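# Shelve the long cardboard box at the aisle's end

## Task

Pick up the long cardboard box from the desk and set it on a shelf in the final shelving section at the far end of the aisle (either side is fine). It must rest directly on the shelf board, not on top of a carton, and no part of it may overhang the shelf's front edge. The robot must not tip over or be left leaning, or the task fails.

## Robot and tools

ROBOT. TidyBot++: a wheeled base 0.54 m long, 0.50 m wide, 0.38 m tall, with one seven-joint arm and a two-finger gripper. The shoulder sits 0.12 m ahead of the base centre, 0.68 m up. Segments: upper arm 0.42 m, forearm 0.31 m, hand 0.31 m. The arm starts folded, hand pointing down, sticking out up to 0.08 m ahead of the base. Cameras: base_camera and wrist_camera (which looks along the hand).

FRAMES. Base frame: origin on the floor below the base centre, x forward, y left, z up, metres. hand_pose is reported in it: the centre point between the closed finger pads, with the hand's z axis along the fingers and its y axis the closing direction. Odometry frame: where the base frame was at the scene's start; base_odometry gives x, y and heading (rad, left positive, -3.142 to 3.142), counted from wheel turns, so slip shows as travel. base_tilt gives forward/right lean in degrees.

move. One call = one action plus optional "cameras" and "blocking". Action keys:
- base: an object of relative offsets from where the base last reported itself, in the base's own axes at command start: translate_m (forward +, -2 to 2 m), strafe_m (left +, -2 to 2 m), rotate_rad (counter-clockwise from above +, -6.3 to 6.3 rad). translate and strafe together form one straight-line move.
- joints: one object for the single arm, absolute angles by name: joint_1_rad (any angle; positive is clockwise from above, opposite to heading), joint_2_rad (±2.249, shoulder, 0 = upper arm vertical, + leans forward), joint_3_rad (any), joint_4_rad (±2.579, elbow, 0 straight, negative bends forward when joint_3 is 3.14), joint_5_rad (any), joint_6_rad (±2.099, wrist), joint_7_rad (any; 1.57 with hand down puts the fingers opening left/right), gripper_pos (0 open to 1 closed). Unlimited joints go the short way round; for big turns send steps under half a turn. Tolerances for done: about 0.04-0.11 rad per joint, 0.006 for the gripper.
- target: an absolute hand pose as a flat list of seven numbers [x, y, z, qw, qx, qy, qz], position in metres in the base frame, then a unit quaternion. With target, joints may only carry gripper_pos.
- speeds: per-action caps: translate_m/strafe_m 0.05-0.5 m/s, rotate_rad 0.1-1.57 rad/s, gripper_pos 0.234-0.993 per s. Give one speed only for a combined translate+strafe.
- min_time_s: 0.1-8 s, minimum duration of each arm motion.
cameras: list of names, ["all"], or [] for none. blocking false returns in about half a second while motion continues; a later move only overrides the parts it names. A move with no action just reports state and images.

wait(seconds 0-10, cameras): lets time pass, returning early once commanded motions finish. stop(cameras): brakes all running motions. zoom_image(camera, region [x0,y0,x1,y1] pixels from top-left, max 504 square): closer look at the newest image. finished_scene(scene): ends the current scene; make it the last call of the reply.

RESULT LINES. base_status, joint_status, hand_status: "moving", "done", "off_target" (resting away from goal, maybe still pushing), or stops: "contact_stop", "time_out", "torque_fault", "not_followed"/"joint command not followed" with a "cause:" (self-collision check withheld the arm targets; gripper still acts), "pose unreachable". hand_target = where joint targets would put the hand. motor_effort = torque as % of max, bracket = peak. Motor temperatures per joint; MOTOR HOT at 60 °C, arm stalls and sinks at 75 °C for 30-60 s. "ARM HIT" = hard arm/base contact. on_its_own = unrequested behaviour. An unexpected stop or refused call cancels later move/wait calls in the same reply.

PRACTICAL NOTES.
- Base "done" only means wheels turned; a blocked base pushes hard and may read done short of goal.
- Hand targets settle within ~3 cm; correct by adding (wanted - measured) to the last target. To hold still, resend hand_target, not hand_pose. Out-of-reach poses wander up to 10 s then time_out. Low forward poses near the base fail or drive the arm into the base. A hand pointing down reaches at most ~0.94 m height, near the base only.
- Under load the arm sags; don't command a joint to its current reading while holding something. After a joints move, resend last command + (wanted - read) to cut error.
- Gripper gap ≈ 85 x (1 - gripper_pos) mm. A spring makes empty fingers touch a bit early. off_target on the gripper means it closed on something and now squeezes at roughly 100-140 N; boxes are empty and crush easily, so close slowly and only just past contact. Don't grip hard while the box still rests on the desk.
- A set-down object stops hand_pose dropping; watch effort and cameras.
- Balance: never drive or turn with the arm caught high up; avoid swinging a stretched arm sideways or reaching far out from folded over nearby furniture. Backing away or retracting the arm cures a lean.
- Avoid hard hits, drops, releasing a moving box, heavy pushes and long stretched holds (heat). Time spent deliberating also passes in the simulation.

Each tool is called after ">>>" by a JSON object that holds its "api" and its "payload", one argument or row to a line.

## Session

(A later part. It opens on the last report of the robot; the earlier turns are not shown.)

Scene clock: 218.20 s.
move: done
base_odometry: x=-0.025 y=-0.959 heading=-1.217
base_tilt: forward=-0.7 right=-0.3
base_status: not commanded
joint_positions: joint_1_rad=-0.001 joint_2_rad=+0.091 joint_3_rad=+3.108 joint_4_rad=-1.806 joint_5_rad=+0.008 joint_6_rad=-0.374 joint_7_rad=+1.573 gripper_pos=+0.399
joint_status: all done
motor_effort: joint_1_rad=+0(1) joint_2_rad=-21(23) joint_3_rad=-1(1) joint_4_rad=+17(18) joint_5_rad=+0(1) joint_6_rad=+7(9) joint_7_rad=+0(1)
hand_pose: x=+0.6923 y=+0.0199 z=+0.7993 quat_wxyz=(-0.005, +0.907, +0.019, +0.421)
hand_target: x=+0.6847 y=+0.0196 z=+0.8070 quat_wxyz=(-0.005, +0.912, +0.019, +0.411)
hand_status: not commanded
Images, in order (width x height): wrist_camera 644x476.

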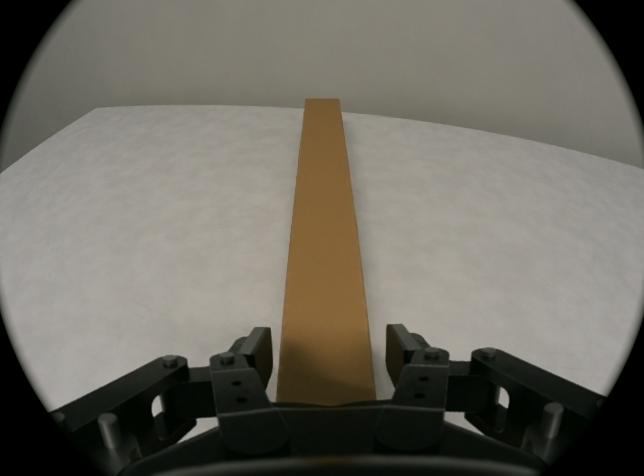

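>>> {"api": "move", "payload": {
  "joints": {"gripper_pos": 0.27}
}}

>>> {"api": "move", "payload": {
  "joints": {"joint_2_rad": 0.165, "joint_4_rad": -1.955, "joint_6_rad": -0.175},
  "min_time_s": 2.5,
  "cameras": ["wrist_camera"]
}}

Scene clock: 223.40 s.
move: done
base_odometry: x=-0.025 y=-0.959 heading=-1.217
base_tilt: forward=-0.8 right=-0.3
base_status: not commanded
joint_positions: joint_1_rad=-0.001 joint_2_rad=+0.091 joint_3_rad=+3.108 joint_4_rad=-1.806 joint_5_rad=+0.008 joint_6_rad=-0.375 joint_7_rad=+1.573 gripper_pos=+0.272
joint_status: all done
motor_effort: joint_1_rad=+0(1) joint_2_rad=-21(22) joint_3_rad=-1(1) joint_4_rad=+17(17) joint_5_rad=+0(0) joint_6_rad=+7(8) joint_7_rad=+0(0)
hand_pose: x=+0.6921 y=+0.0199 z=+0.7991 quat_wxyz=(-0.005, +0.907, +0.019, +0.421)
hand_target: x=+0.6847 y=+0.0196 z=+0.8070 quat_wxyz=(-0.005, +0.912, +0.019, +0.411)
hand_status: not commanded
pictures: none

Scene clock: 226.20 s.
move: done
base_odometry: x=-0.025 y=-0.959 heading=-1.217
base_tilt: forward=-0.7 right=-0.3
base_status: not commanded
joint_positions: joint_1_rad=-0.001 joint_2_rad=+0.130 joint_3_rad=+3.108 joint_4_rad=-1.920 joint_5_rad=+0.008 joint_6_rad=-0.257 joint_7_rad=+1.573 gripper_pos=+0.272
joint_status: all done
motor_effort: joint_1_rad=-1(1) joint_2_rad=-21(23) joint_3_rad=-1(1) joint_4_rad=+16(18) joint_5_rad=+0(1) joint_6_rad=+7(9) joint_7_rad=+0(1)
hand_pose: x=+0.6824 y=+0.0199 z=+0.7447 quat_wxyz=(-0.006, +0.914, +0.019, +0.405)
hand_target: x=+0.6886 y=+0.0203 z=+0.7266 quat_wxyz=(-0.007, +0.912, +0.019, +0.411)
hand_status: not commanded
Images, in order (width x height): wrist_camera 644x476.

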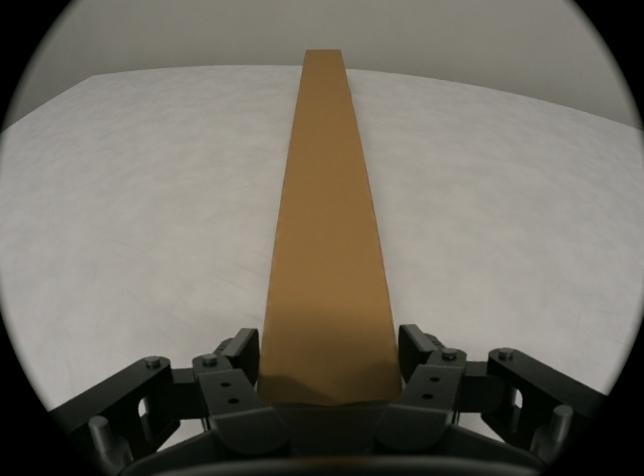

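>>> {"api": "move", "payload": {
  "joints": {"gripper_pos": 0.42},
  "speeds": {"gripper_pos": 0.234},
  "cameras": ["wrist_camera"]
}}

>>> {"api": "zoom_image", "payload": {
  "camera": "wrist_camera",
  "region": [170, 250, 490, 420]
}}

Scene clock: 229.33 s.
move: done
base_odometry: x=-0.025 y=-0.959 heading=-1.217
base_tilt: forward=-0.7 right=-0.3
base_status: not commanded
joint_positions: joint_1_rad=-0.001 joint_2_rad=+0.130 joint_3_rad=+3.108 joint_4_rad=-1.920 joint_5_rad=+0.008 joint_6_rad=-0.256 joint_7_rad=+1.573 gripper_pos=+0.419
joint_status: all done
motor_effort: joint_1_rad=+0(1) joint_2_rad=-21(22) joint_3_rad=-1(1) joint_4_rad=+16(16) joint_5_rad=+0(0) joint_6_rad=+7(8) joint_7_rad=+0(1)
hand_pose: x=+0.6826 y=+0.0199 z=+0.7450 quat_wxyz=(-0.006, +0.914, +0.019, +0.406)
hand_target: x=+0.6886 y=+0.0203 z=+0.7266 quat_wxyz=(-0.007, +0.912, +0.019, +0.411)
hand_status: not commanded
Images, in order (width x height): wrist_camera 644x476.

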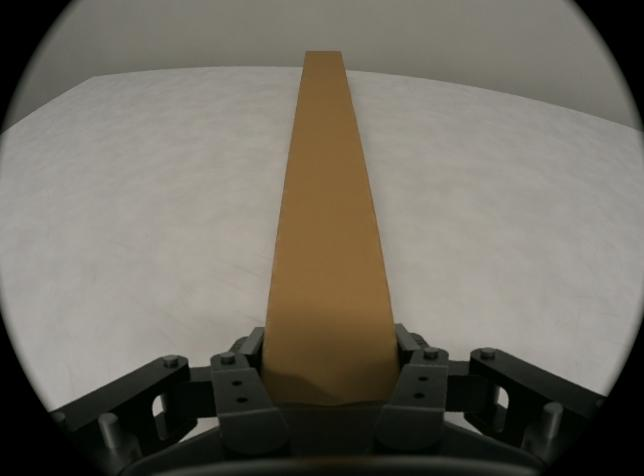

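Scaled by 1.575.

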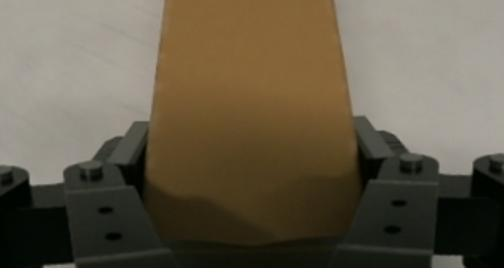

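>>> {"api": "move", "payload": {
  "joints": {"joint_2_rad": 0.09, "joint_4_rad": -1.82, "joint_6_rad": -0.4},
  "min_time_s": 2.5,
  "cameras": ["wrist_camera"]
}}

Scene clock: 236.97 s.
move: done
base_odometry: x=-0.025 y=-0.959 heading=-1.217
base_tilt: forward=-0.7 right=-0.3
base_status: not commanded
joint_positions: joint_1_rad=-0.001 joint_2_rad=+0.109 joint_3_rad=+3.108 joint_4_rad=-1.848 joint_5_rad=+0.008 joint_6_rad=-0.336 joint_7_rad=+1.573 gripper_pos=+0.419
joint_status: all done
motor_effort: joint_1_rad=+0(1) joint_2_rad=-21(24) joint_3_rad=+0(1) joint_4_rad=+17(18) joint_5_rad=+0(0) joint_6_rad=+7(9) joint_7_rad=+0(1)
hand_pose: x=+0.6886 y=+0.0199 z=+0.7757 quat_wxyz=(-0.005, +0.911, +0.019, +0.411)
hand_target: x=+0.6826 y=+0.0196 z=+0.7866 quat_wxyz=(-0.005, +0.915, +0.019, +0.404)
hand_status: not commanded
Images, in order (width x height): wrist_camera 644x476.

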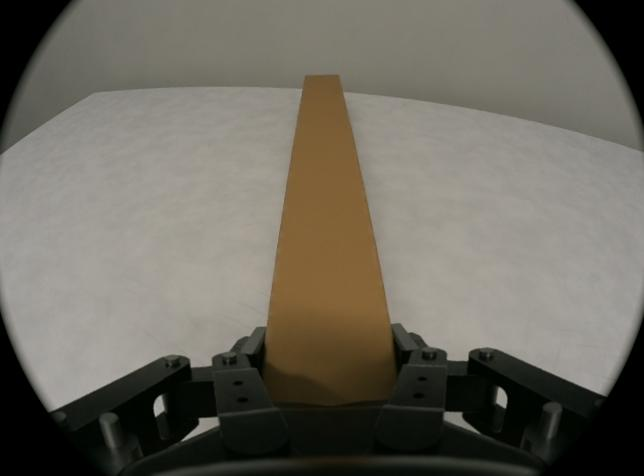

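>>> {"api": "move", "payload": {
  "joints": {"joint_2_rad": 0.06, "joint_4_rad": -1.66, "joint_6_rad": -0.53},
  "min_time_s": 3,
  "cameras": ["wrist_camera"]
}}

Scene clock: 243.27 s.
move: done
base_odometry: x=-0.025 y=-0.959 heading=-1.217
base_tilt: forward=-0.7 right=-0.3
base_status: not commanded
joint_positions: joint_1_rad=-0.001 joint_2_rad=+0.081 joint_3_rad=+3.108 joint_4_rad=-1.690 joint_5_rad=+0.008 joint_6_rad=-0.468 joint_7_rad=+1.573 gripper_pos=+0.419
joint_status: all done
motor_effort: joint_1_rad=+0(1) joint_2_rad=-22(24) joint_3_rad=-1(1) joint_4_rad=+18(19) joint_5_rad=+0(0) joint_6_rad=+8(9) joint_7_rad=+0(1)
hand_pose: x=+0.7048 y=+0.0201 z=+0.8459 quat_wxyz=(-0.005, +0.900, +0.018, +0.436)
hand_target: x=+0.6966 y=+0.0198 z=+0.8596 quat_wxyz=(-0.005, +0.902, +0.019, +0.431)
hand_status: not commanded
Images, in order (width x height): wrist_camera 644x476.

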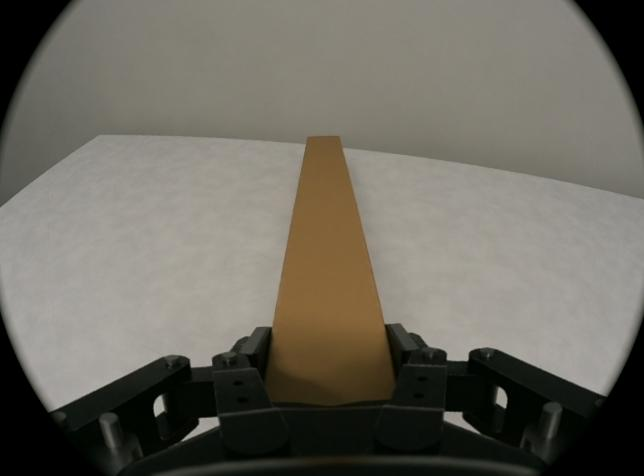

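>>> {"api": "zoom_image", "payload": {
  "camera": "wrist_camera",
  "region": [170, 250, 490, 420]
}}

Scaled by 1.575.

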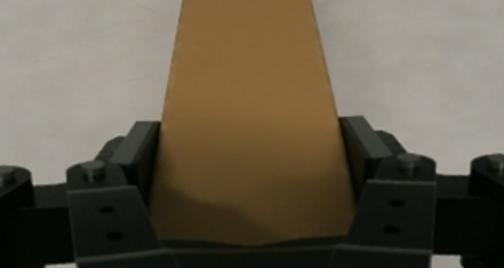

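>>> {"api": "move", "payload": {
  "joints": {"joint_2_rad": 0.165, "joint_4_rad": -1.955, "joint_6_rad": -0.175},
  "min_time_s": 3,
  "cameras": ["wrist_camera"]
}}

>>> {"api": "zoom_image", "payload": {
  "camera": "wrist_camera",
  "region": [170, 250, 490, 420]
}}

Scene clock: 251.50 s.
move: done
base_odometry: x=-0.025 y=-0.959 heading=-1.217
base_tilt: forward=-0.7 right=-0.3
base_status: not commanded
joint_positions: joint_1_rad=-0.001 joint_2_rad=+0.120 joint_3_rad=+3.108 joint_4_rad=-1.912 joint_5_rad=+0.008 joint_6_rad=-0.249 joint_7_rad=+1.573 gripper_pos=+0.419
joint_status: all done
motor_effort: joint_1_rad=+0(1) joint_2_rad=-19(23) joint_3_rad=+0(1) joint_4_rad=+15(19) joint_5_rad=+0(1) joint_6_rad=+6(9) joint_7_rad=+0(1)
hand_pose: x=+0.6860 y=+0.0200 z=+0.7568 quat_wxyz=(-0.006, +0.909, +0.019, +0.417)
hand_target: x=+0.6887 y=+0.0203 z=+0.7266 quat_wxyz=(-0.007, +0.912, +0.019, +0.411)
hand_status: not commanded
Images, in order (width x height): wrist_camera 644x476.

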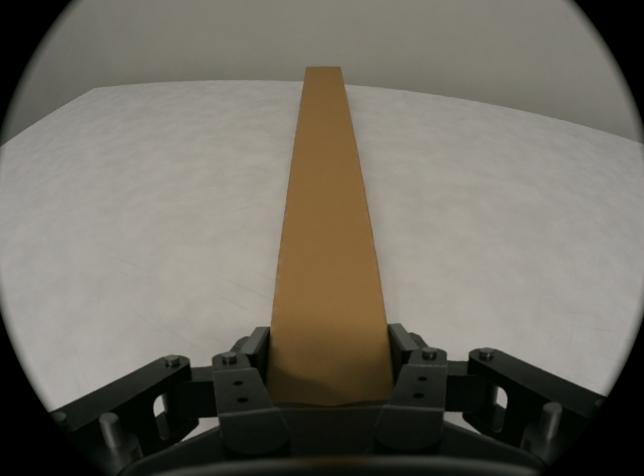

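Scaled by 1.575.

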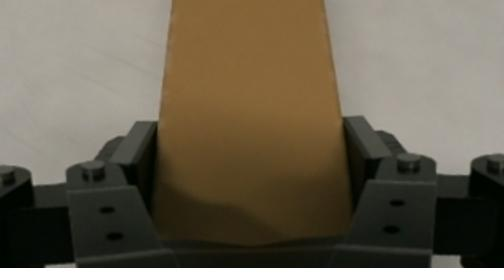

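>>> {"api": "move", "payload": {
  "joints": {"gripper_pos": 0.28}
}}

>>> {"api": "move", "payload": {
  "joints": {"joint_2_rad": 0.18, "joint_4_rad": -1.97, "joint_6_rad": -0.155},
  "min_time_s": 1.5
}}

>>> {"api": "move", "payload": {
  "joints": {"gripper_pos": 0.45},
  "speeds": {"gripper_pos": 0.234},
  "cameras": ["wrist_camera"]
}}

>>> {"api": "zoom_image", "payload": {
  "camera": "wrist_camera",
  "region": [170, 250, 490, 420]
}}

Scene clock: 254.73 s.
move: done
base_odometry: x=-0.025 y=-0.959 heading=-1.217
base_tilt: forward=-0.8 right=-0.3
base_status: not commanded
joint_positions: joint_1_rad=-0.001 joint_2_rad=+0.132 joint_3_rad=+3.108 joint_4_rad=-1.921 joint_5_rad=+0.008 joint_6_rad=-0.249 joint_7_rad=+1.573 gripper_pos=+0.280
joint_status: all done
motor_effort: joint_1_rad=+0(1) joint_2_rad=-21(22) joint_3_rad=+0(1) joint_4_rad=+16(17) joint_5_rad=+0(0) joint_6_rad=+7(8) joint_7_rad=+0(0)
hand_pose: x=+0.6838 y=+0.0199 z=+0.7450 quat_wxyz=(-0.006, +0.913, +0.019, +0.407)
hand_target: x=+0.6887 y=+0.0203 z=+0.7266 quat_wxyz=(-0.007, +0.912, +0.019, +0.411)
hand_status: not commanded
pictures: none

Scene clock: 256.53 s.
move: done
base_odometry: x=-0.025 y=-0.959 heading=-1.217
base_tilt: forward=-0.7 right=-0.3
base_status: not commanded
joint_positions: joint_1_rad=-0.001 joint_2_rad=+0.136 joint_3_rad=+3.108 joint_4_rad=-1.929 joint_5_rad=+0.008 joint_6_rad=-0.231 joint_7_rad=+1.573 gripper_pos=+0.280
joint_status: all done
motor_effort: joint_1_rad=+0(1) joint_2_rad=-19(22) joint_3_rad=-1(1) joint_4_rad=+15(17) joint_5_rad=+0(1) joint_6_rad=+7(8) joint_7_rad=+0(1)
hand_pose: x=+0.6848 y=+0.0200 z=+0.7431 quat_wxyz=(-0.006, +0.912, +0.019, +0.410)
hand_target: x=+0.6878 y=+0.0203 z=+0.7153 quat_wxyz=(-0.007, +0.914, +0.019, +0.406)
hand_status: not commanded
pictures: none

Scene clock: 258.03 s.
move: done
base_odometry: x=-0.025 y=-0.959 heading=-1.217
base_tilt: forward=-0.8 right=-0.3
base_status: not commanded
joint_positions: joint_1_rad=-0.001 joint_2_rad=+0.136 joint_3_rad=+3.108 joint_4_rad=-1.929 joint_5_rad=+0.008 joint_6_rad=-0.225 joint_7_rad=+1.573 gripper_pos=+0.448
joint_status: all done
motor_effort: joint_1_rad=+0(1) joint_2_rad=-19(20) joint_3_rad=+0(2) joint_4_rad=+14(15) joint_5_rad=+0(1) joint_6_rad=+6(7) joint_7_rad=+0(0)
hand_pose: x=+0.6862 y=+0.0201 z=+0.7446 quat_wxyz=(-0.006, +0.910, +0.019, +0.413)
hand_target: x=+0.6878 y=+0.0203 z=+0.7153 quat_wxyz=(-0.007, +0.914, +0.019, +0.406)
hand_status: not commanded
Images, in order (width x height): wrist_camera 644x476.

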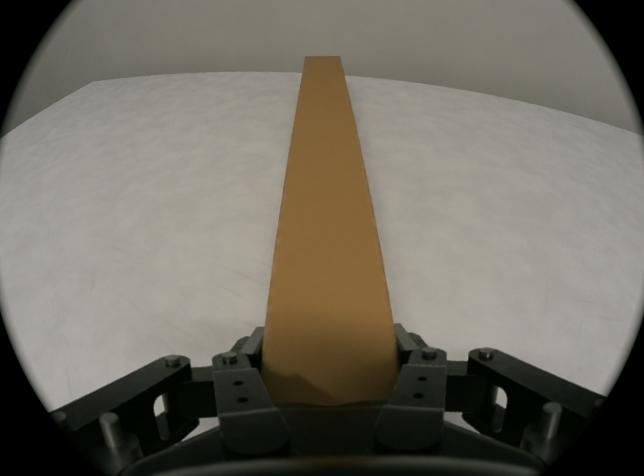

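Scaled by 1.575.

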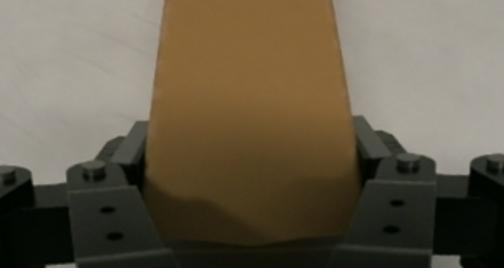

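>>> {"api": "move", "payload": {
  "joints": {"gripper_pos": 0.465},
  "speeds": {"gripper_pos": 0.234}
}}

>>> {"api": "move", "payload": {
  "joints": {"gripper_pos": 0.48},
  "speeds": {"gripper_pos": 0.234},
  "cameras": ["wrist_camera"]
}}

>>> {"api": "zoom_image", "payload": {
  "camera": "wrist_camera",
  "region": [170, 250, 490, 420]
}}

Scene clock: 261.73 s.
move: done
base_odometry: x=-0.025 y=-0.959 heading=-1.217
base_tilt: forward=-0.8 right=-0.3
base_status: not commanded
joint_positions: joint_1_rad=-0.001 joint_2_rad=+0.136 joint_3_rad=+3.108 joint_4_rad=-1.929 joint_5_rad=+0.008 joint_6_rad=-0.224 joint_7_rad=+1.573 gripper_pos=+0.464
joint_status: all done
motor_effort: joint_1_rad=+0(1) joint_2_rad=-18(19) joint_3_rad=-1(1) joint_4_rad=+14(14) joint_5_rad=+0(1) joint_6_rad=+6(6) joint_7_rad=+0(0)
hand_pose: x=+0.6863 y=+0.0201 z=+0.7447 quat_wxyz=(-0.006, +0.910, +0.019, +0.413)
hand_target: x=+0.6878 y=+0.0203 z=+0.7153 quat_wxyz=(-0.007, +0.914, +0.019, +0.406)
hand_status: not commanded
pictures: none

Scene clock: 262.83 s.
move: done
base_odometry: x=-0.025 y=-0.959 heading=-1.217
base_tilt: forward=-0.8 right=-0.3
base_status: not commanded
joint_positions: joint_1_rad=-0.001 joint_2_rad=+0.136 joint_3_rad=+3.108 joint_4_rad=-1.929 joint_5_rad=+0.008 joint_6_rad=-0.223 joint_7_rad=+1.573 gripper_pos=+0.476
joint_status: all done
motor_effort: joint_1_rad=+0(1) joint_2_rad=-19(19) joint_3_rad=+0(1) joint_4_rad=+14(14) joint_5_rad=+0(1) joint_6_rad=+6(6) joint_7_rad=+0(0)
hand_pose: x=+0.6864 y=+0.0201 z=+0.7448 quat_wxyz=(-0.006, +0.910, +0.019, +0.414)
hand_target: x=+0.6878 y=+0.0203 z=+0.7153 quat_wxyz=(-0.007, +0.914, +0.019, +0.406)
hand_status: not commanded
Images, in order (width x height): wrist_camera 644x476.

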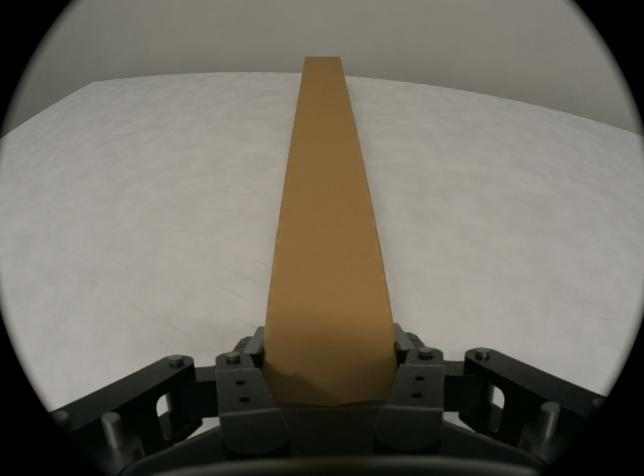

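Scaled by 1.575.

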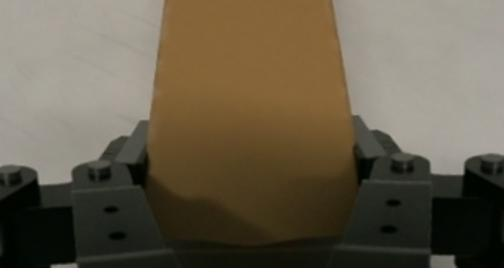

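>>> {"api": "move", "payload": {
  "joints": {"joint_2_rad": 0.09, "joint_4_rad": -1.80, "joint_6_rad": -0.4},
  "min_time_s": 3,
  "cameras": ["wrist_camera"]
}}

>>> {"api": "zoom_image", "payload": {
  "camera": "wrist_camera",
  "region": [170, 250, 490, 420]
}}

Scene clock: 269.87 s.
move: done
base_odometry: x=-0.025 y=-0.959 heading=-1.217
base_tilt: forward=-0.8 right=-0.3
base_status: not commanded
joint_positions: joint_1_rad=-0.001 joint_2_rad=+0.110 joint_3_rad=+3.108 joint_4_rad=-1.830 joint_5_rad=+0.008 joint_6_rad=-0.338 joint_7_rad=+1.573 gripper_pos=+0.476
joint_status: all done
motor_effort: joint_1_rad=+0(1) joint_2_rad=-22(23) joint_3_rad=-1(1) joint_4_rad=+18(18) joint_5_rad=+0(1) joint_6_rad=+8(9) joint_7_rad=+0(0)
hand_pose: x=+0.6944 y=+0.0200 z=+0.7847 quat_wxyz=(-0.006, +0.908, +0.019, +0.419)
hand_target: x=+0.6887 y=+0.0198 z=+0.7972 quat_wxyz=(-0.005, +0.911, +0.019, +0.413)
hand_status: not commanded
Images, in order (width x height): wrist_camera 644x476.

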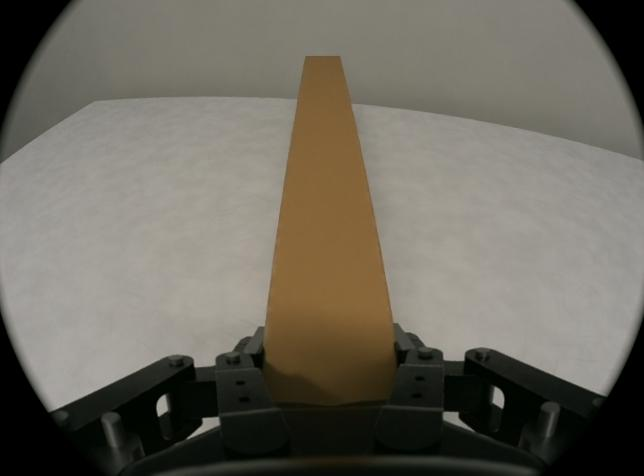

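Scaled by 1.575.

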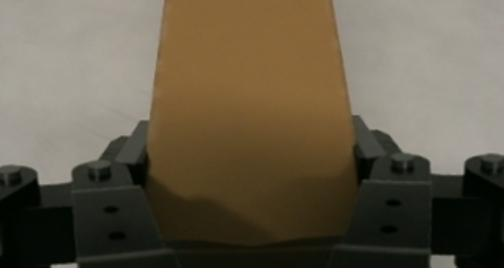

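>>> {"api": "move", "payload": {
  "joints": {"joint_2_rad": -0.035, "joint_4_rad": -1.50, "joint_6_rad": -0.82},
  "min_time_s": 3
}}

>>> {"api": "move", "payload": {
  "base": {"translate_m": -0.65},
  "speeds": {"translate_m": 0.3},
  "cameras": ["wrist_camera"]
}}

Scene clock: 286.87 s.
move: done
base_odometry: x=-0.025 y=-0.959 heading=-1.217
base_tilt: forward=-0.8 right=-0.3
base_status: not commanded
joint_positions: joint_1_rad=-0.001 joint_2_rad=-0.017 joint_3_rad=+3.108 joint_4_rad=-1.529 joint_5_rad=+0.008 joint_6_rad=-0.758 joint_7_rad=+1.573 gripper_pos=+0.476
joint_status: all done
motor_effort: joint_1_rad=+0(1) joint_2_rad=-19(23) joint_3_rad=-1(1) joint_4_rad=+18(19) joint_5_rad=+0(1) joint_6_rad=+8(9) joint_7_rad=+0(1)
hand_pose: x=+0.6632 y=+0.0187 z=+0.9209 quat_wxyz=(-0.003, +0.906, +0.018, +0.422)
hand_target: x=+0.6514 y=+0.0183 z=+0.9316 quat_wxyz=(-0.002, +0.909, +0.018, +0.415)
hand_status: not commanded
pictures: none

Scene clock: 290.00 s.
move: done
base_odometry: x=-0.250 y=-0.349 heading=-1.217
base_tilt: forward=-0.8 right=-0.3
base_status: done
joint_positions: joint_1_rad=-0.001 joint_2_rad=-0.032 joint_3_rad=+3.108 joint_4_rad=-1.527 joint_5_rad=+0.008 joint_6_rad=-0.763 joint_7_rad=+1.573 gripper_pos=+0.476
joint_status: not commanded
motor_effort: joint_1_rad=+0(2) joint_2_rad=-19(23) joint_3_rad=+0(2) joint_4_rad=+19(19) joint_5_rad=+0(1) joint_6_rad=+8(9) joint_7_rad=+0(1)
hand_pose: x=+0.6588 y=+0.0186 z=+0.9287 quat_wxyz=(-0.003, +0.904, +0.018, +0.427)
hand_target: x=+0.6514 y=+0.0183 z=+0.9316 quat_wxyz=(-0.002, +0.909, +0.018, +0.415)
hand_status: not commanded
Images, in order (width x height): wrist_camera 644x476.

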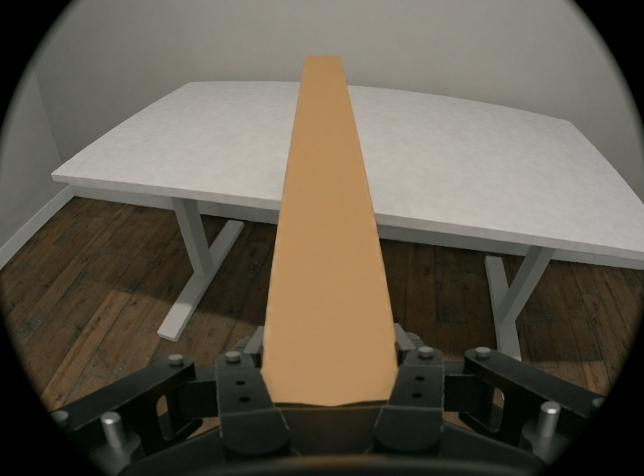

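>>> {"api": "move", "payload": {
  "base": {"rotate_rad": 2.85},
  "speeds": {"rotate_rad": 0.6},
  "cameras": ["all"]
}}

Scene clock: 298.13 s.
move: done
base_odometry: x=-0.250 y=-0.349 heading=+1.633
base_tilt: forward=-0.8 right=-0.3
base_status: done
joint_positions: joint_1_rad=-0.001 joint_2_rad=-0.032 joint_3_rad=+3.108 joint_4_rad=-1.527 joint_5_rad=+0.008 joint_6_rad=-0.763 joint_7_rad=+1.573 gripper_pos=+0.476
joint_status: not commanded
motor_effort: joint_1_rad=-1(3) joint_2_rad=-19(20) joint_3_rad=+0(3) joint_4_rad=+19(19) joint_5_rad=+0(1) joint_6_rad=+7(9) joint_7_rad=+0(1)
hand_pose: x=+0.6588 y=+0.0188 z=+0.9287 quat_wxyz=(-0.003, +0.904, +0.019, +0.427)
hand_target: x=+0.6514 y=+0.0183 z=+0.9316 quat_wxyz=(-0.002, +0.909, +0.018, +0.415)
hand_status: not commanded
pictures: base_camera, wrist_camera
Images, in order (width x height): base_camera 644x364, wrist_camera 644x476.

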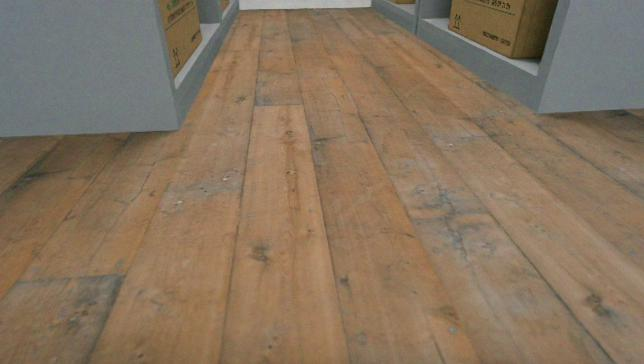

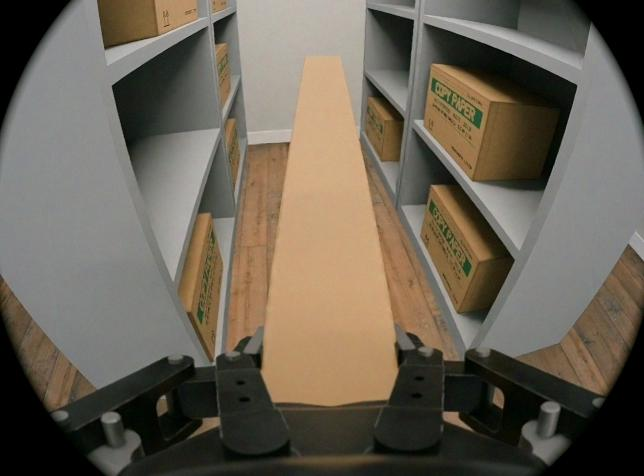

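>>> {"api": "zoom_image", "payload": {
  "camera": "wrist_camera",
  "region": [180, 0, 460, 220]
}}

Scaled by 1.800.

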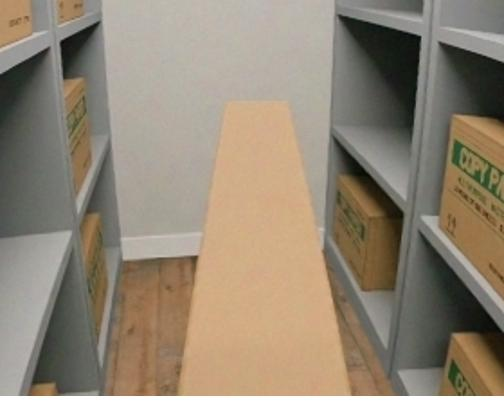

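>>> {"api": "move", "payload": {
  "base": {"rotate_rad": 0.137},
  "speeds": {"rotate_rad": 0.4},
  "cameras": ["all"]
}}

Scene clock: 364.13 s.
move: done
base_odometry: x=-0.250 y=-0.349 heading=+1.770
base_tilt: forward=-0.8 right=-0.3
base_status: done
joint_positions: joint_1_rad=-0.001 joint_2_rad=-0.032 joint_3_rad=+3.106 joint_4_rad=-1.527 joint_5_rad=+0.008 joint_6_rad=-0.763 joint_7_rad=+1.573 gripper_pos=+0.476
joint_status: not commanded
motor_effort: joint_1_rad=+0(3) joint_2_rad=-18(19) joint_3_rad=+0(3) joint_4_rad=+19(19) joint_5_rad=+0(1) joint_6_rad=+8(9) joint_7_rad=+0(1)
hand_pose: x=+0.6587 y=+0.0196 z=+0.9287 quat_wxyz=(-0.003, +0.904, +0.019, +0.427)
hand_target: x=+0.6514 y=+0.0183 z=+0.9316 quat_wxyz=(-0.002, +0.909, +0.018, +0.415)
hand_status: not commanded
pictures: base_camera, wrist_camera
Images, in order (width x height): base_camera 644x364, wrist_camera 644x476.

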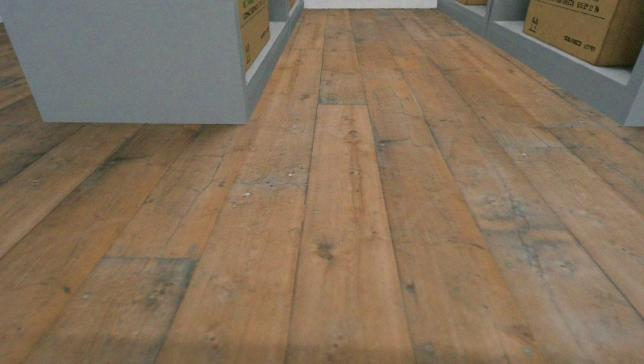

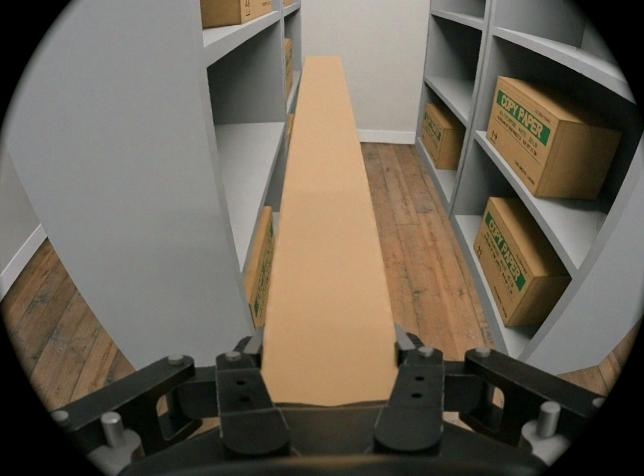

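>>> {"api": "zoom_image", "payload": {
  "camera": "wrist_camera",
  "region": [380, 100, 644, 400]
}}

>>> {"api": "zoom_image", "payload": {
  "camera": "base_camera",
  "region": [400, 0, 644, 150]
}}

Scaled by 1.680.

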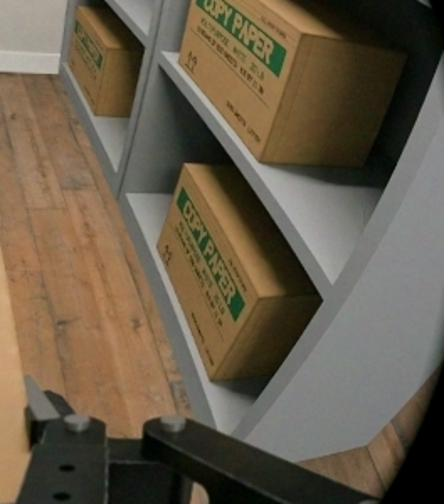

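Scaled by 2.066.

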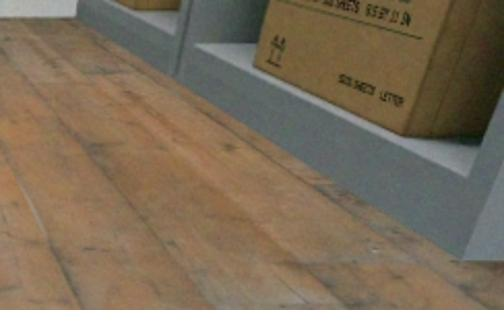

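>>> {"api": "move", "payload": {
  "joints": {"joint_1_rad": 1.43, "joint_2_rad": 0.505, "joint_4_rad": -1.853, "joint_5_rad": -1.09, "joint_6_rad": -1.06, "joint_7_rad": 3.674},
  "min_time_s": 5,
  "cameras": ["all"]
}}

Scene clock: 392.33 s.
move: done
base_odometry: x=-0.250 y=-0.349 heading=+1.770
base_tilt: forward=-0.8 right=-0.2
base_status: not commanded
joint_positions: joint_1_rad=+1.412 joint_2_rad=+0.469 joint_3_rad=+3.106 joint_4_rad=-1.823 joint_5_rad=-1.007 joint_6_rad=-0.986 joint_7_rad=+3.619 gripper_pos=+0.476
joint_status: all done
motor_effort: joint_1_rad=+0(2) joint_2_rad=-27(28) joint_3_rad=-2(4) joint_4_rad=+11(20) joint_5_rad=-5(6) joint_6_rad=-4(9) joint_7_rad=+0(2)
hand_pose: x=+0.4240 y=-0.4133 z=+0.6360 quat_wxyz=(-0.005, +0.919, +0.009, +0.395)
hand_target: x=+0.4334 y=-0.3963 z=+0.6354 quat_wxyz=(-0.043, +0.900, -0.003, +0.435)
hand_status: not commanded
pictures: base_camera, wrist_camera
Images, in order (width x height): base_camera 644x364, wrist_camera 644x476.

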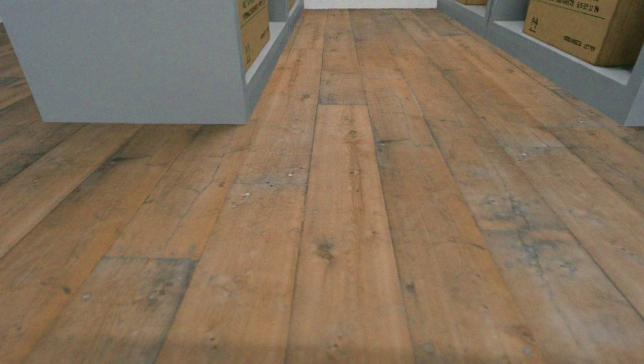

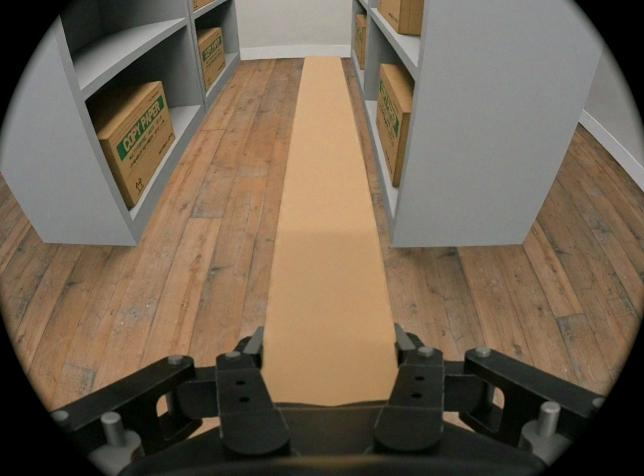

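>>> {"api": "move", "payload": {
  "base": {"strafe_m": -0.12},
  "speeds": {"strafe_m": 0.2},
  "cameras": ["all"]
}}

Scene clock: 407.83 s.
move: done
base_odometry: x=-0.132 y=-0.325 heading=+1.770
base_tilt: forward=-0.8 right=-0.2
base_status: done
joint_positions: joint_1_rad=+1.412 joint_2_rad=+0.473 joint_3_rad=+3.106 joint_4_rad=-1.828 joint_5_rad=-1.011 joint_6_rad=-0.991 joint_7_rad=+3.621 gripper_pos=+0.476
joint_status: not commanded
motor_effort: joint_1_rad=+0(1) joint_2_rad=-27(29) joint_3_rad=-2(3) joint_4_rad=+11(12) joint_5_rad=-6(6) joint_6_rad=-3(4) joint_7_rad=+0(1)
hand_pose: x=+0.4246 y=-0.4104 z=+0.6341 quat_wxyz=(-0.011, +0.918, +0.008, +0.397)
hand_target: x=+0.4334 y=-0.3963 z=+0.6354 quat_wxyz=(-0.043, +0.900, -0.003, +0.435)
hand_status: not commanded
pictures: base_camera, wrist_camera
Images, in order (width x height): base_camera 644x364, wrist_camera 644x476.

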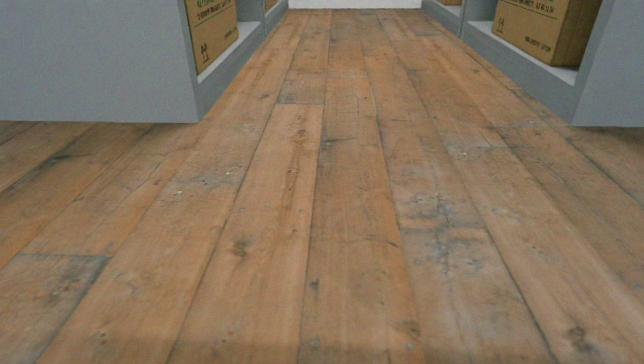

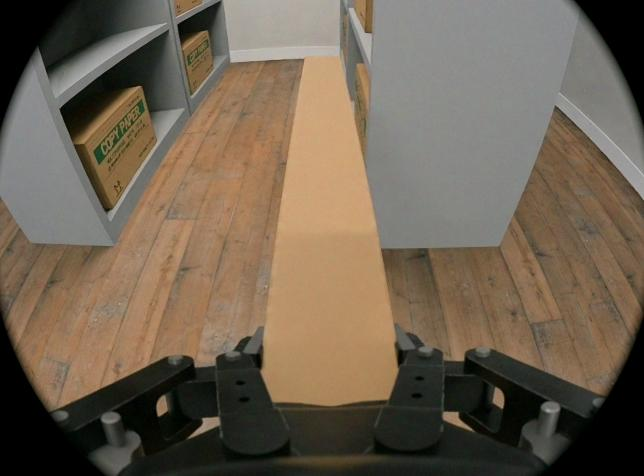

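>>> {"api": "move", "payload": {
  "base": {"translate_m": 0.35},
  "speeds": {"translate_m": 0.2},
  "cameras": ["all"]
}}

Scene clock: 441.83 s.
move: done
base_odometry: x=-0.202 y=+0.018 heading=+1.770
base_tilt: forward=-0.7 right=-0.2
base_status: done
joint_positions: joint_1_rad=+1.416 joint_2_rad=+0.473 joint_3_rad=+3.106 joint_4_rad=-1.828 joint_5_rad=-1.012 joint_6_rad=-0.991 joint_7_rad=+3.621 gripper_pos=+0.476
joint_status: not commanded
motor_effort: joint_1_rad=-1(3) joint_2_rad=-27(29) joint_3_rad=-2(4) joint_4_rad=+11(12) joint_5_rad=-5(6) joint_6_rad=-4(4) joint_7_rad=+0(1)
hand_pose: x=+0.4236 y=-0.4114 z=+0.6344 quat_wxyz=(-0.010, +0.918, +0.006, +0.397)
hand_target: x=+0.4334 y=-0.3963 z=+0.6354 quat_wxyz=(-0.043, +0.900, -0.003, +0.435)
hand_status: not commanded
pictures: base_camera, wrist_camera
Images, in order (width x height): base_camera 644x364, wrist_camera 644x476.

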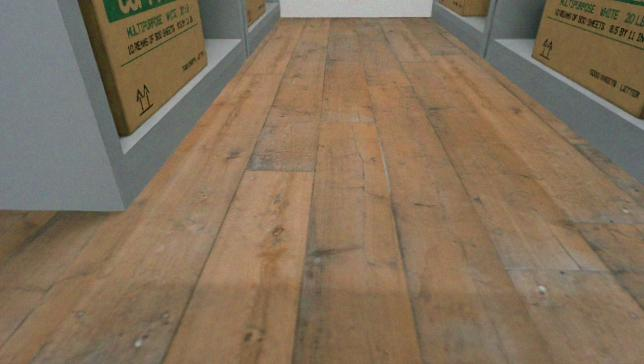

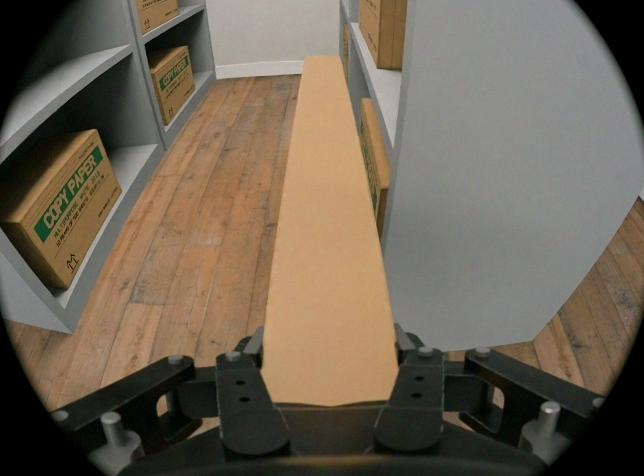

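>>> {"api": "move", "payload": {
  "base": {"strafe_m": 0.04},
  "speeds": {"strafe_m": 0.1}
}}

>>> {"api": "move", "payload": {
  "base": {"translate_m": 0.7},
  "speeds": {"translate_m": 0.2},
  "cameras": ["all"]
}}

Scene clock: 450.23 s.
move: done
base_odometry: x=-0.241 y=+0.010 heading=+1.770
base_tilt: forward=-0.8 right=-0.3
base_status: done
joint_positions: joint_1_rad=+1.416 joint_2_rad=+0.474 joint_3_rad=+3.106 joint_4_rad=-1.830 joint_5_rad=-1.013 joint_6_rad=-0.993 joint_7_rad=+3.621 gripper_pos=+0.476
joint_status: not commanded
motor_effort: joint_1_rad=+0(1) joint_2_rad=-28(30) joint_3_rad=-3(3) joint_4_rad=+11(13) joint_5_rad=-5(6) joint_6_rad=-3(4) joint_7_rad=+0(1)
hand_pose: x=+0.4237 y=-0.4100 z=+0.6336 quat_wxyz=(-0.012, +0.917, +0.005, +0.398)
hand_target: x=+0.4334 y=-0.3963 z=+0.6354 quat_wxyz=(-0.043, +0.900, -0.003, +0.435)
hand_status: not commanded
pictures: none

Scene clock: 454.50 s.
move: done
base_odometry: x=-0.380 y=+0.697 heading=+1.770
base_tilt: forward=-0.8 right=-0.2
base_status: done
joint_positions: joint_1_rad=+1.418 joint_2_rad=+0.474 joint_3_rad=+3.106 joint_4_rad=-1.830 joint_5_rad=-1.014 joint_6_rad=-0.994 joint_7_rad=+3.621 gripper_pos=+0.476
joint_status: not commanded
motor_effort: joint_1_rad=+0(3) joint_2_rad=-27(28) joint_3_rad=-2(4) joint_4_rad=+12(12) joint_5_rad=-5(6) joint_6_rad=-3(4) joint_7_rad=+0(1)
hand_pose: x=+0.4231 y=-0.4106 z=+0.6337 quat_wxyz=(-0.012, +0.917, +0.004, +0.398)
hand_target: x=+0.4334 y=-0.3963 z=+0.6354 quat_wxyz=(-0.043, +0.900, -0.003, +0.435)
hand_status: not commanded
pictures: base_camera, wrist_camera
Images, in order (width x height): base_camera 644x364, wrist_camera 644x476.

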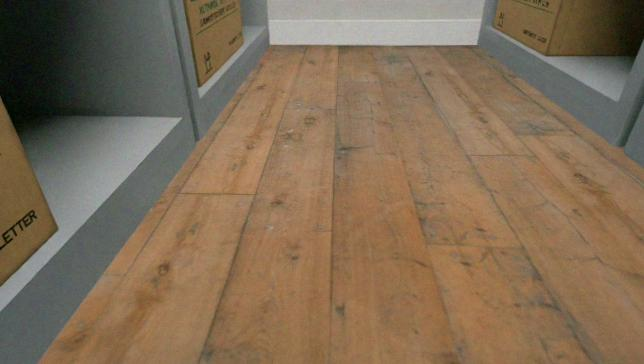

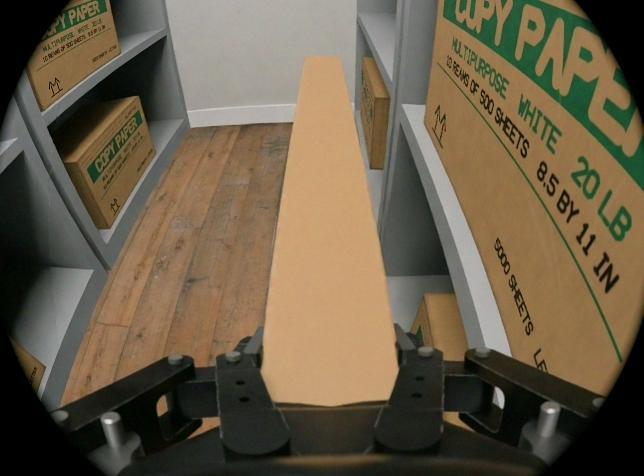

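>>> {"api": "move", "payload": {
  "base": {"translate_m": 0.9, "rotate_rad": 0.008},
  "speeds": {"translate_m": 0.25},
  "cameras": ["all"]
}}

Scene clock: 467.40 s.
move: done
base_odometry: x=-0.558 y=+1.579 heading=+1.778
base_tilt: forward=-0.8 right=-0.2
base_status: done
joint_positions: joint_1_rad=+1.421 joint_2_rad=+0.474 joint_3_rad=+3.106 joint_4_rad=-1.830 joint_5_rad=-1.014 joint_6_rad=-0.994 joint_7_rad=+3.621 gripper_pos=+0.476
joint_status: not commanded
motor_effort: joint_1_rad=+0(3) joint_2_rad=-27(29) joint_3_rad=-3(4) joint_4_rad=+11(12) joint_5_rad=-5(6) joint_6_rad=-3(4) joint_7_rad=+0(1)
hand_pose: x=+0.4218 y=-0.4113 z=+0.6338 quat_wxyz=(-0.012, +0.917, +0.003, +0.398)
hand_target: x=+0.4334 y=-0.3963 z=+0.6354 quat_wxyz=(-0.043, +0.900, -0.003, +0.435)
hand_status: not commanded
pictures: base_camera, wrist_camera
Images, in order (width x height): base_camera 644x364, wrist_camera 644x476.

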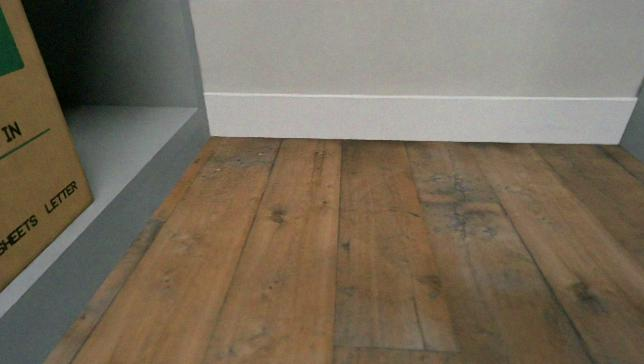

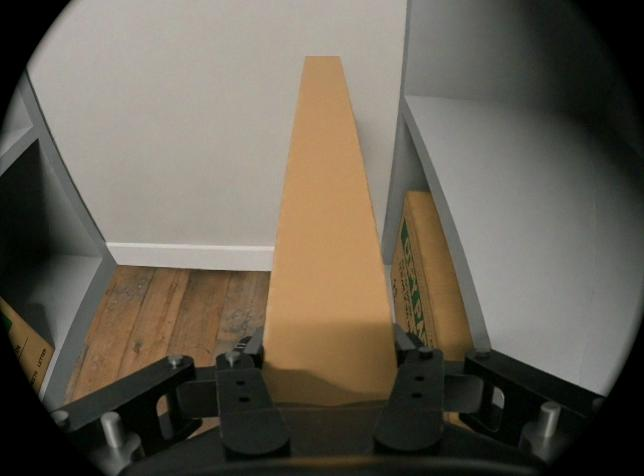

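>>> {"api": "move", "payload": {
  "base": {"translate_m": 0.17},
  "speeds": {"translate_m": 0.2},
  "joints": {"joint_1_rad": 1.44, "joint_2_rad": 0.68, "joint_4_rad": -1.76, "joint_5_rad": -1.22, "joint_6_rad": -0.9, "joint_7_rad": 3.87},
  "min_time_s": 3,
  "cameras": ["all"]
}}

Scene clock: 499.07 s.
move: off_target
base_odometry: x=-0.593 y=+1.745 heading=+1.778
base_tilt: forward=-0.8 right=-0.2
base_status: done
joint_positions: joint_1_rad=+1.484 joint_2_rad=+0.630 joint_3_rad=+3.157 joint_4_rad=-1.804 joint_5_rad=-1.056 joint_6_rad=-0.966 joint_7_rad=+3.841 gripper_pos=+0.476
joint_status: joint_1_rad off_target (ended at +1.484, target +1.440); joint_5_rad off_target (ended at -1.056, target -1.220); the others done
motor_effort: joint_1_rad=-13(16) joint_2_rad=-29(30) joint_3_rad=-13(19) joint_4_rad=+12(19) joint_5_rad=-15(28) joint_6_rad=-4(8) joint_7_rad=-4(7)
hand_pose: x=+0.3763 y=-0.4542 z=+0.5645 quat_wxyz=(+0.009, +0.922, +0.011, +0.386)
hand_target: x=+0.4312 y=-0.4855 z=+0.5725 quat_wxyz=(+0.037, +0.903, -0.012, +0.427)
hand_status: not commanded
pictures: base_camera, wrist_camera
Images, in order (width x height): base_camera 644x364, wrist_camera 644x476.

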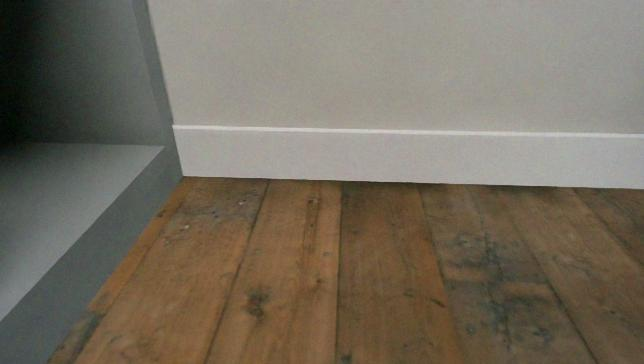

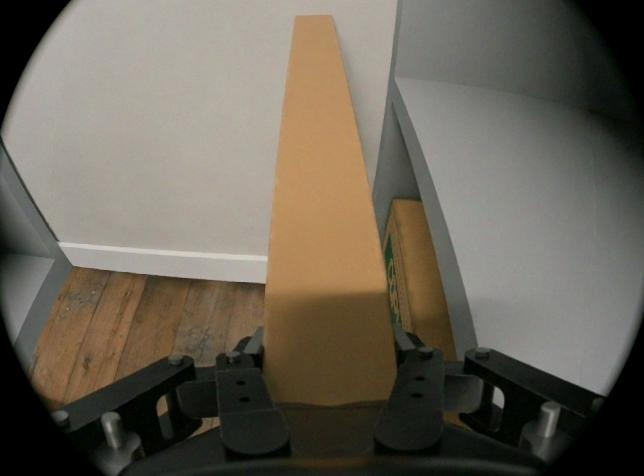

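>>> {"api": "move", "payload": {
  "base": {"translate_m": -0.1},
  "speeds": {"translate_m": 0.1},
  "cameras": ["all"]
}}

Scene clock: 512.50 s.
move: done
base_odometry: x=-0.572 y=+1.647 heading=+1.778
base_tilt: forward=-0.8 right=-0.3
base_status: done
joint_positions: joint_1_rad=+1.451 joint_2_rad=+0.641 joint_3_rad=+3.122 joint_4_rad=-1.784 joint_5_rad=-1.147 joint_6_rad=-0.954 joint_7_rad=+3.841 gripper_pos=+0.476
joint_status: not commanded
motor_effort: joint_1_rad=+0(12) joint_2_rad=-31(32) joint_3_rad=-4(12) joint_4_rad=+10(12) joint_5_rad=-5(15) joint_6_rad=-5(5) joint_7_rad=+0(4)
hand_pose: x=+0.4178 y=-0.4616 z=+0.5807 quat_wxyz=(+0.016, +0.908, +0.005, +0.419)
hand_target: x=+0.4312 y=-0.4855 z=+0.5725 quat_wxyz=(+0.037, +0.903, -0.012, +0.427)
hand_status: not commanded
pictures: base_camera, wrist_camera
Images, in order (width x height): base_camera 644x364, wrist_camera 644x476.

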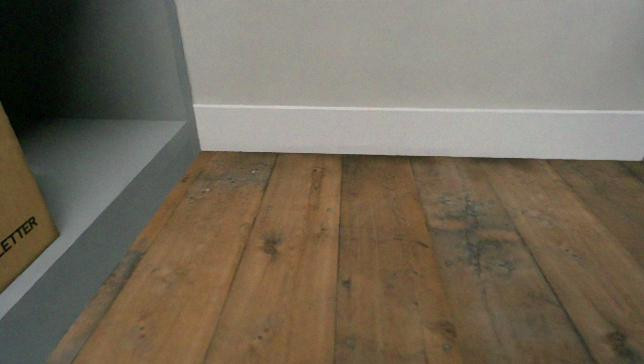

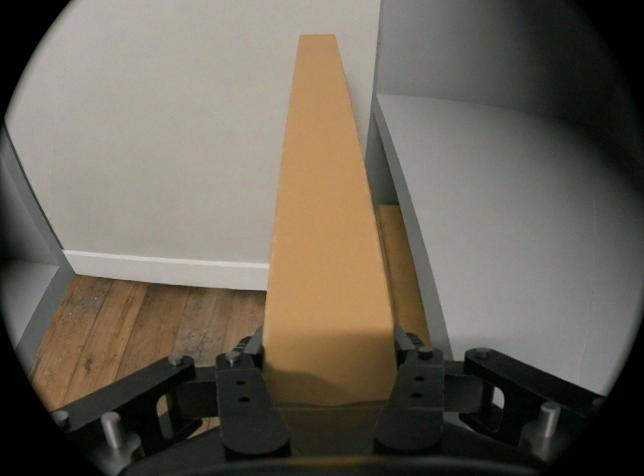

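>>> {"api": "move", "payload": {
  "base": {"strafe_m": -0.13},
  "speeds": {"strafe_m": 0.1},
  "cameras": ["wrist_camera"]
}}

>>> {"api": "move", "payload": {
  "joints": {"joint_1_rad": 1.43, "joint_2_rad": 0.79, "joint_4_rad": -1.445, "joint_5_rad": -1.02, "joint_6_rad": -1.11, "joint_7_rad": 3.54},
  "min_time_s": 3,
  "cameras": ["all"]
}}

Scene clock: 537.47 s.
move: done
base_odometry: x=-0.445 y=+1.674 heading=+1.778
base_tilt: forward=-0.8 right=-0.2
base_status: done
joint_positions: joint_1_rad=+1.451 joint_2_rad=+0.644 joint_3_rad=+3.122 joint_4_rad=-1.782 joint_5_rad=-1.147 joint_6_rad=-0.954 joint_7_rad=+3.841 gripper_pos=+0.476
joint_status: not commanded
motor_effort: joint_1_rad=-1(2) joint_2_rad=-31(33) joint_3_rad=-4(4) joint_4_rad=+10(11) joint_5_rad=-6(7) joint_6_rad=-5(5) joint_7_rad=-1(1)
hand_pose: x=+0.4179 y=-0.4624 z=+0.5800 quat_wxyz=(+0.016, +0.908, +0.005, +0.419)
hand_target: x=+0.4312 y=-0.4855 z=+0.5725 quat_wxyz=(+0.037, +0.903, -0.012, +0.427)
hand_status: not commanded
Images, in order (width x height): wrist_camera 644x476.

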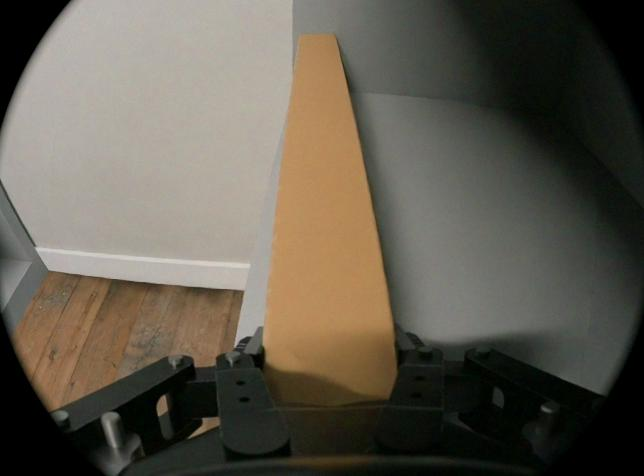

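Scene clock: 540.77 s.
move: off_target
base_odometry: x=-0.445 y=+1.674 heading=+1.778
base_tilt: forward=-0.8 right=-0.2
base_status: not commanded
joint_positions: joint_1_rad=+1.451 joint_2_rad=+0.751 joint_3_rad=+3.131 joint_4_rad=-1.514 joint_5_rad=-1.000 joint_6_rad=-1.098 joint_7_rad=+3.665 gripper_pos=+0.476
joint_status: joint_4_rad off_target (ended at -1.514, target -1.445); joint_7_rad off_target (ended at +3.665, target +3.540); the others done
motor_effort: joint_1_rad=-9(10) joint_2_rad=-36(37) joint_3_rad=-12(12) joint_4_rad=+18(19) joint_5_rad=-28(29) joint_6_rad=+4(6) joint_7_rad=-8(9)
hand_pose: x=+0.4210 y=-0.5079 z=+0.5845 quat_wxyz=(-0.016, +0.909, +0.029, +0.415)
hand_target: x=+0.4494 y=-0.5183 z=+0.5903 quat_wxyz=(-0.042, +0.901, -0.009, +0.431)
hand_status: not commanded
pictures: base_camera, wrist_camera
Images, in order (width x height): base_camera 644x364, wrist_camera 644x476.

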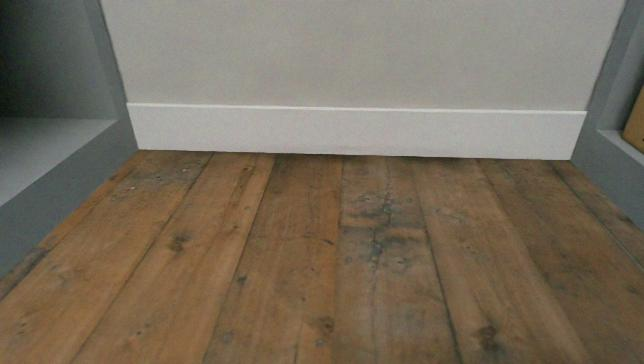

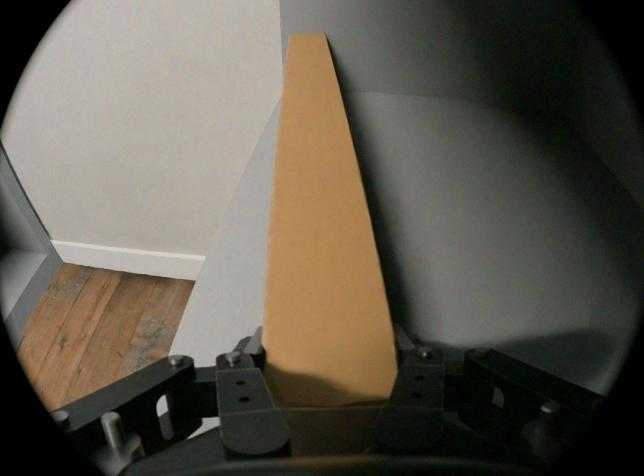

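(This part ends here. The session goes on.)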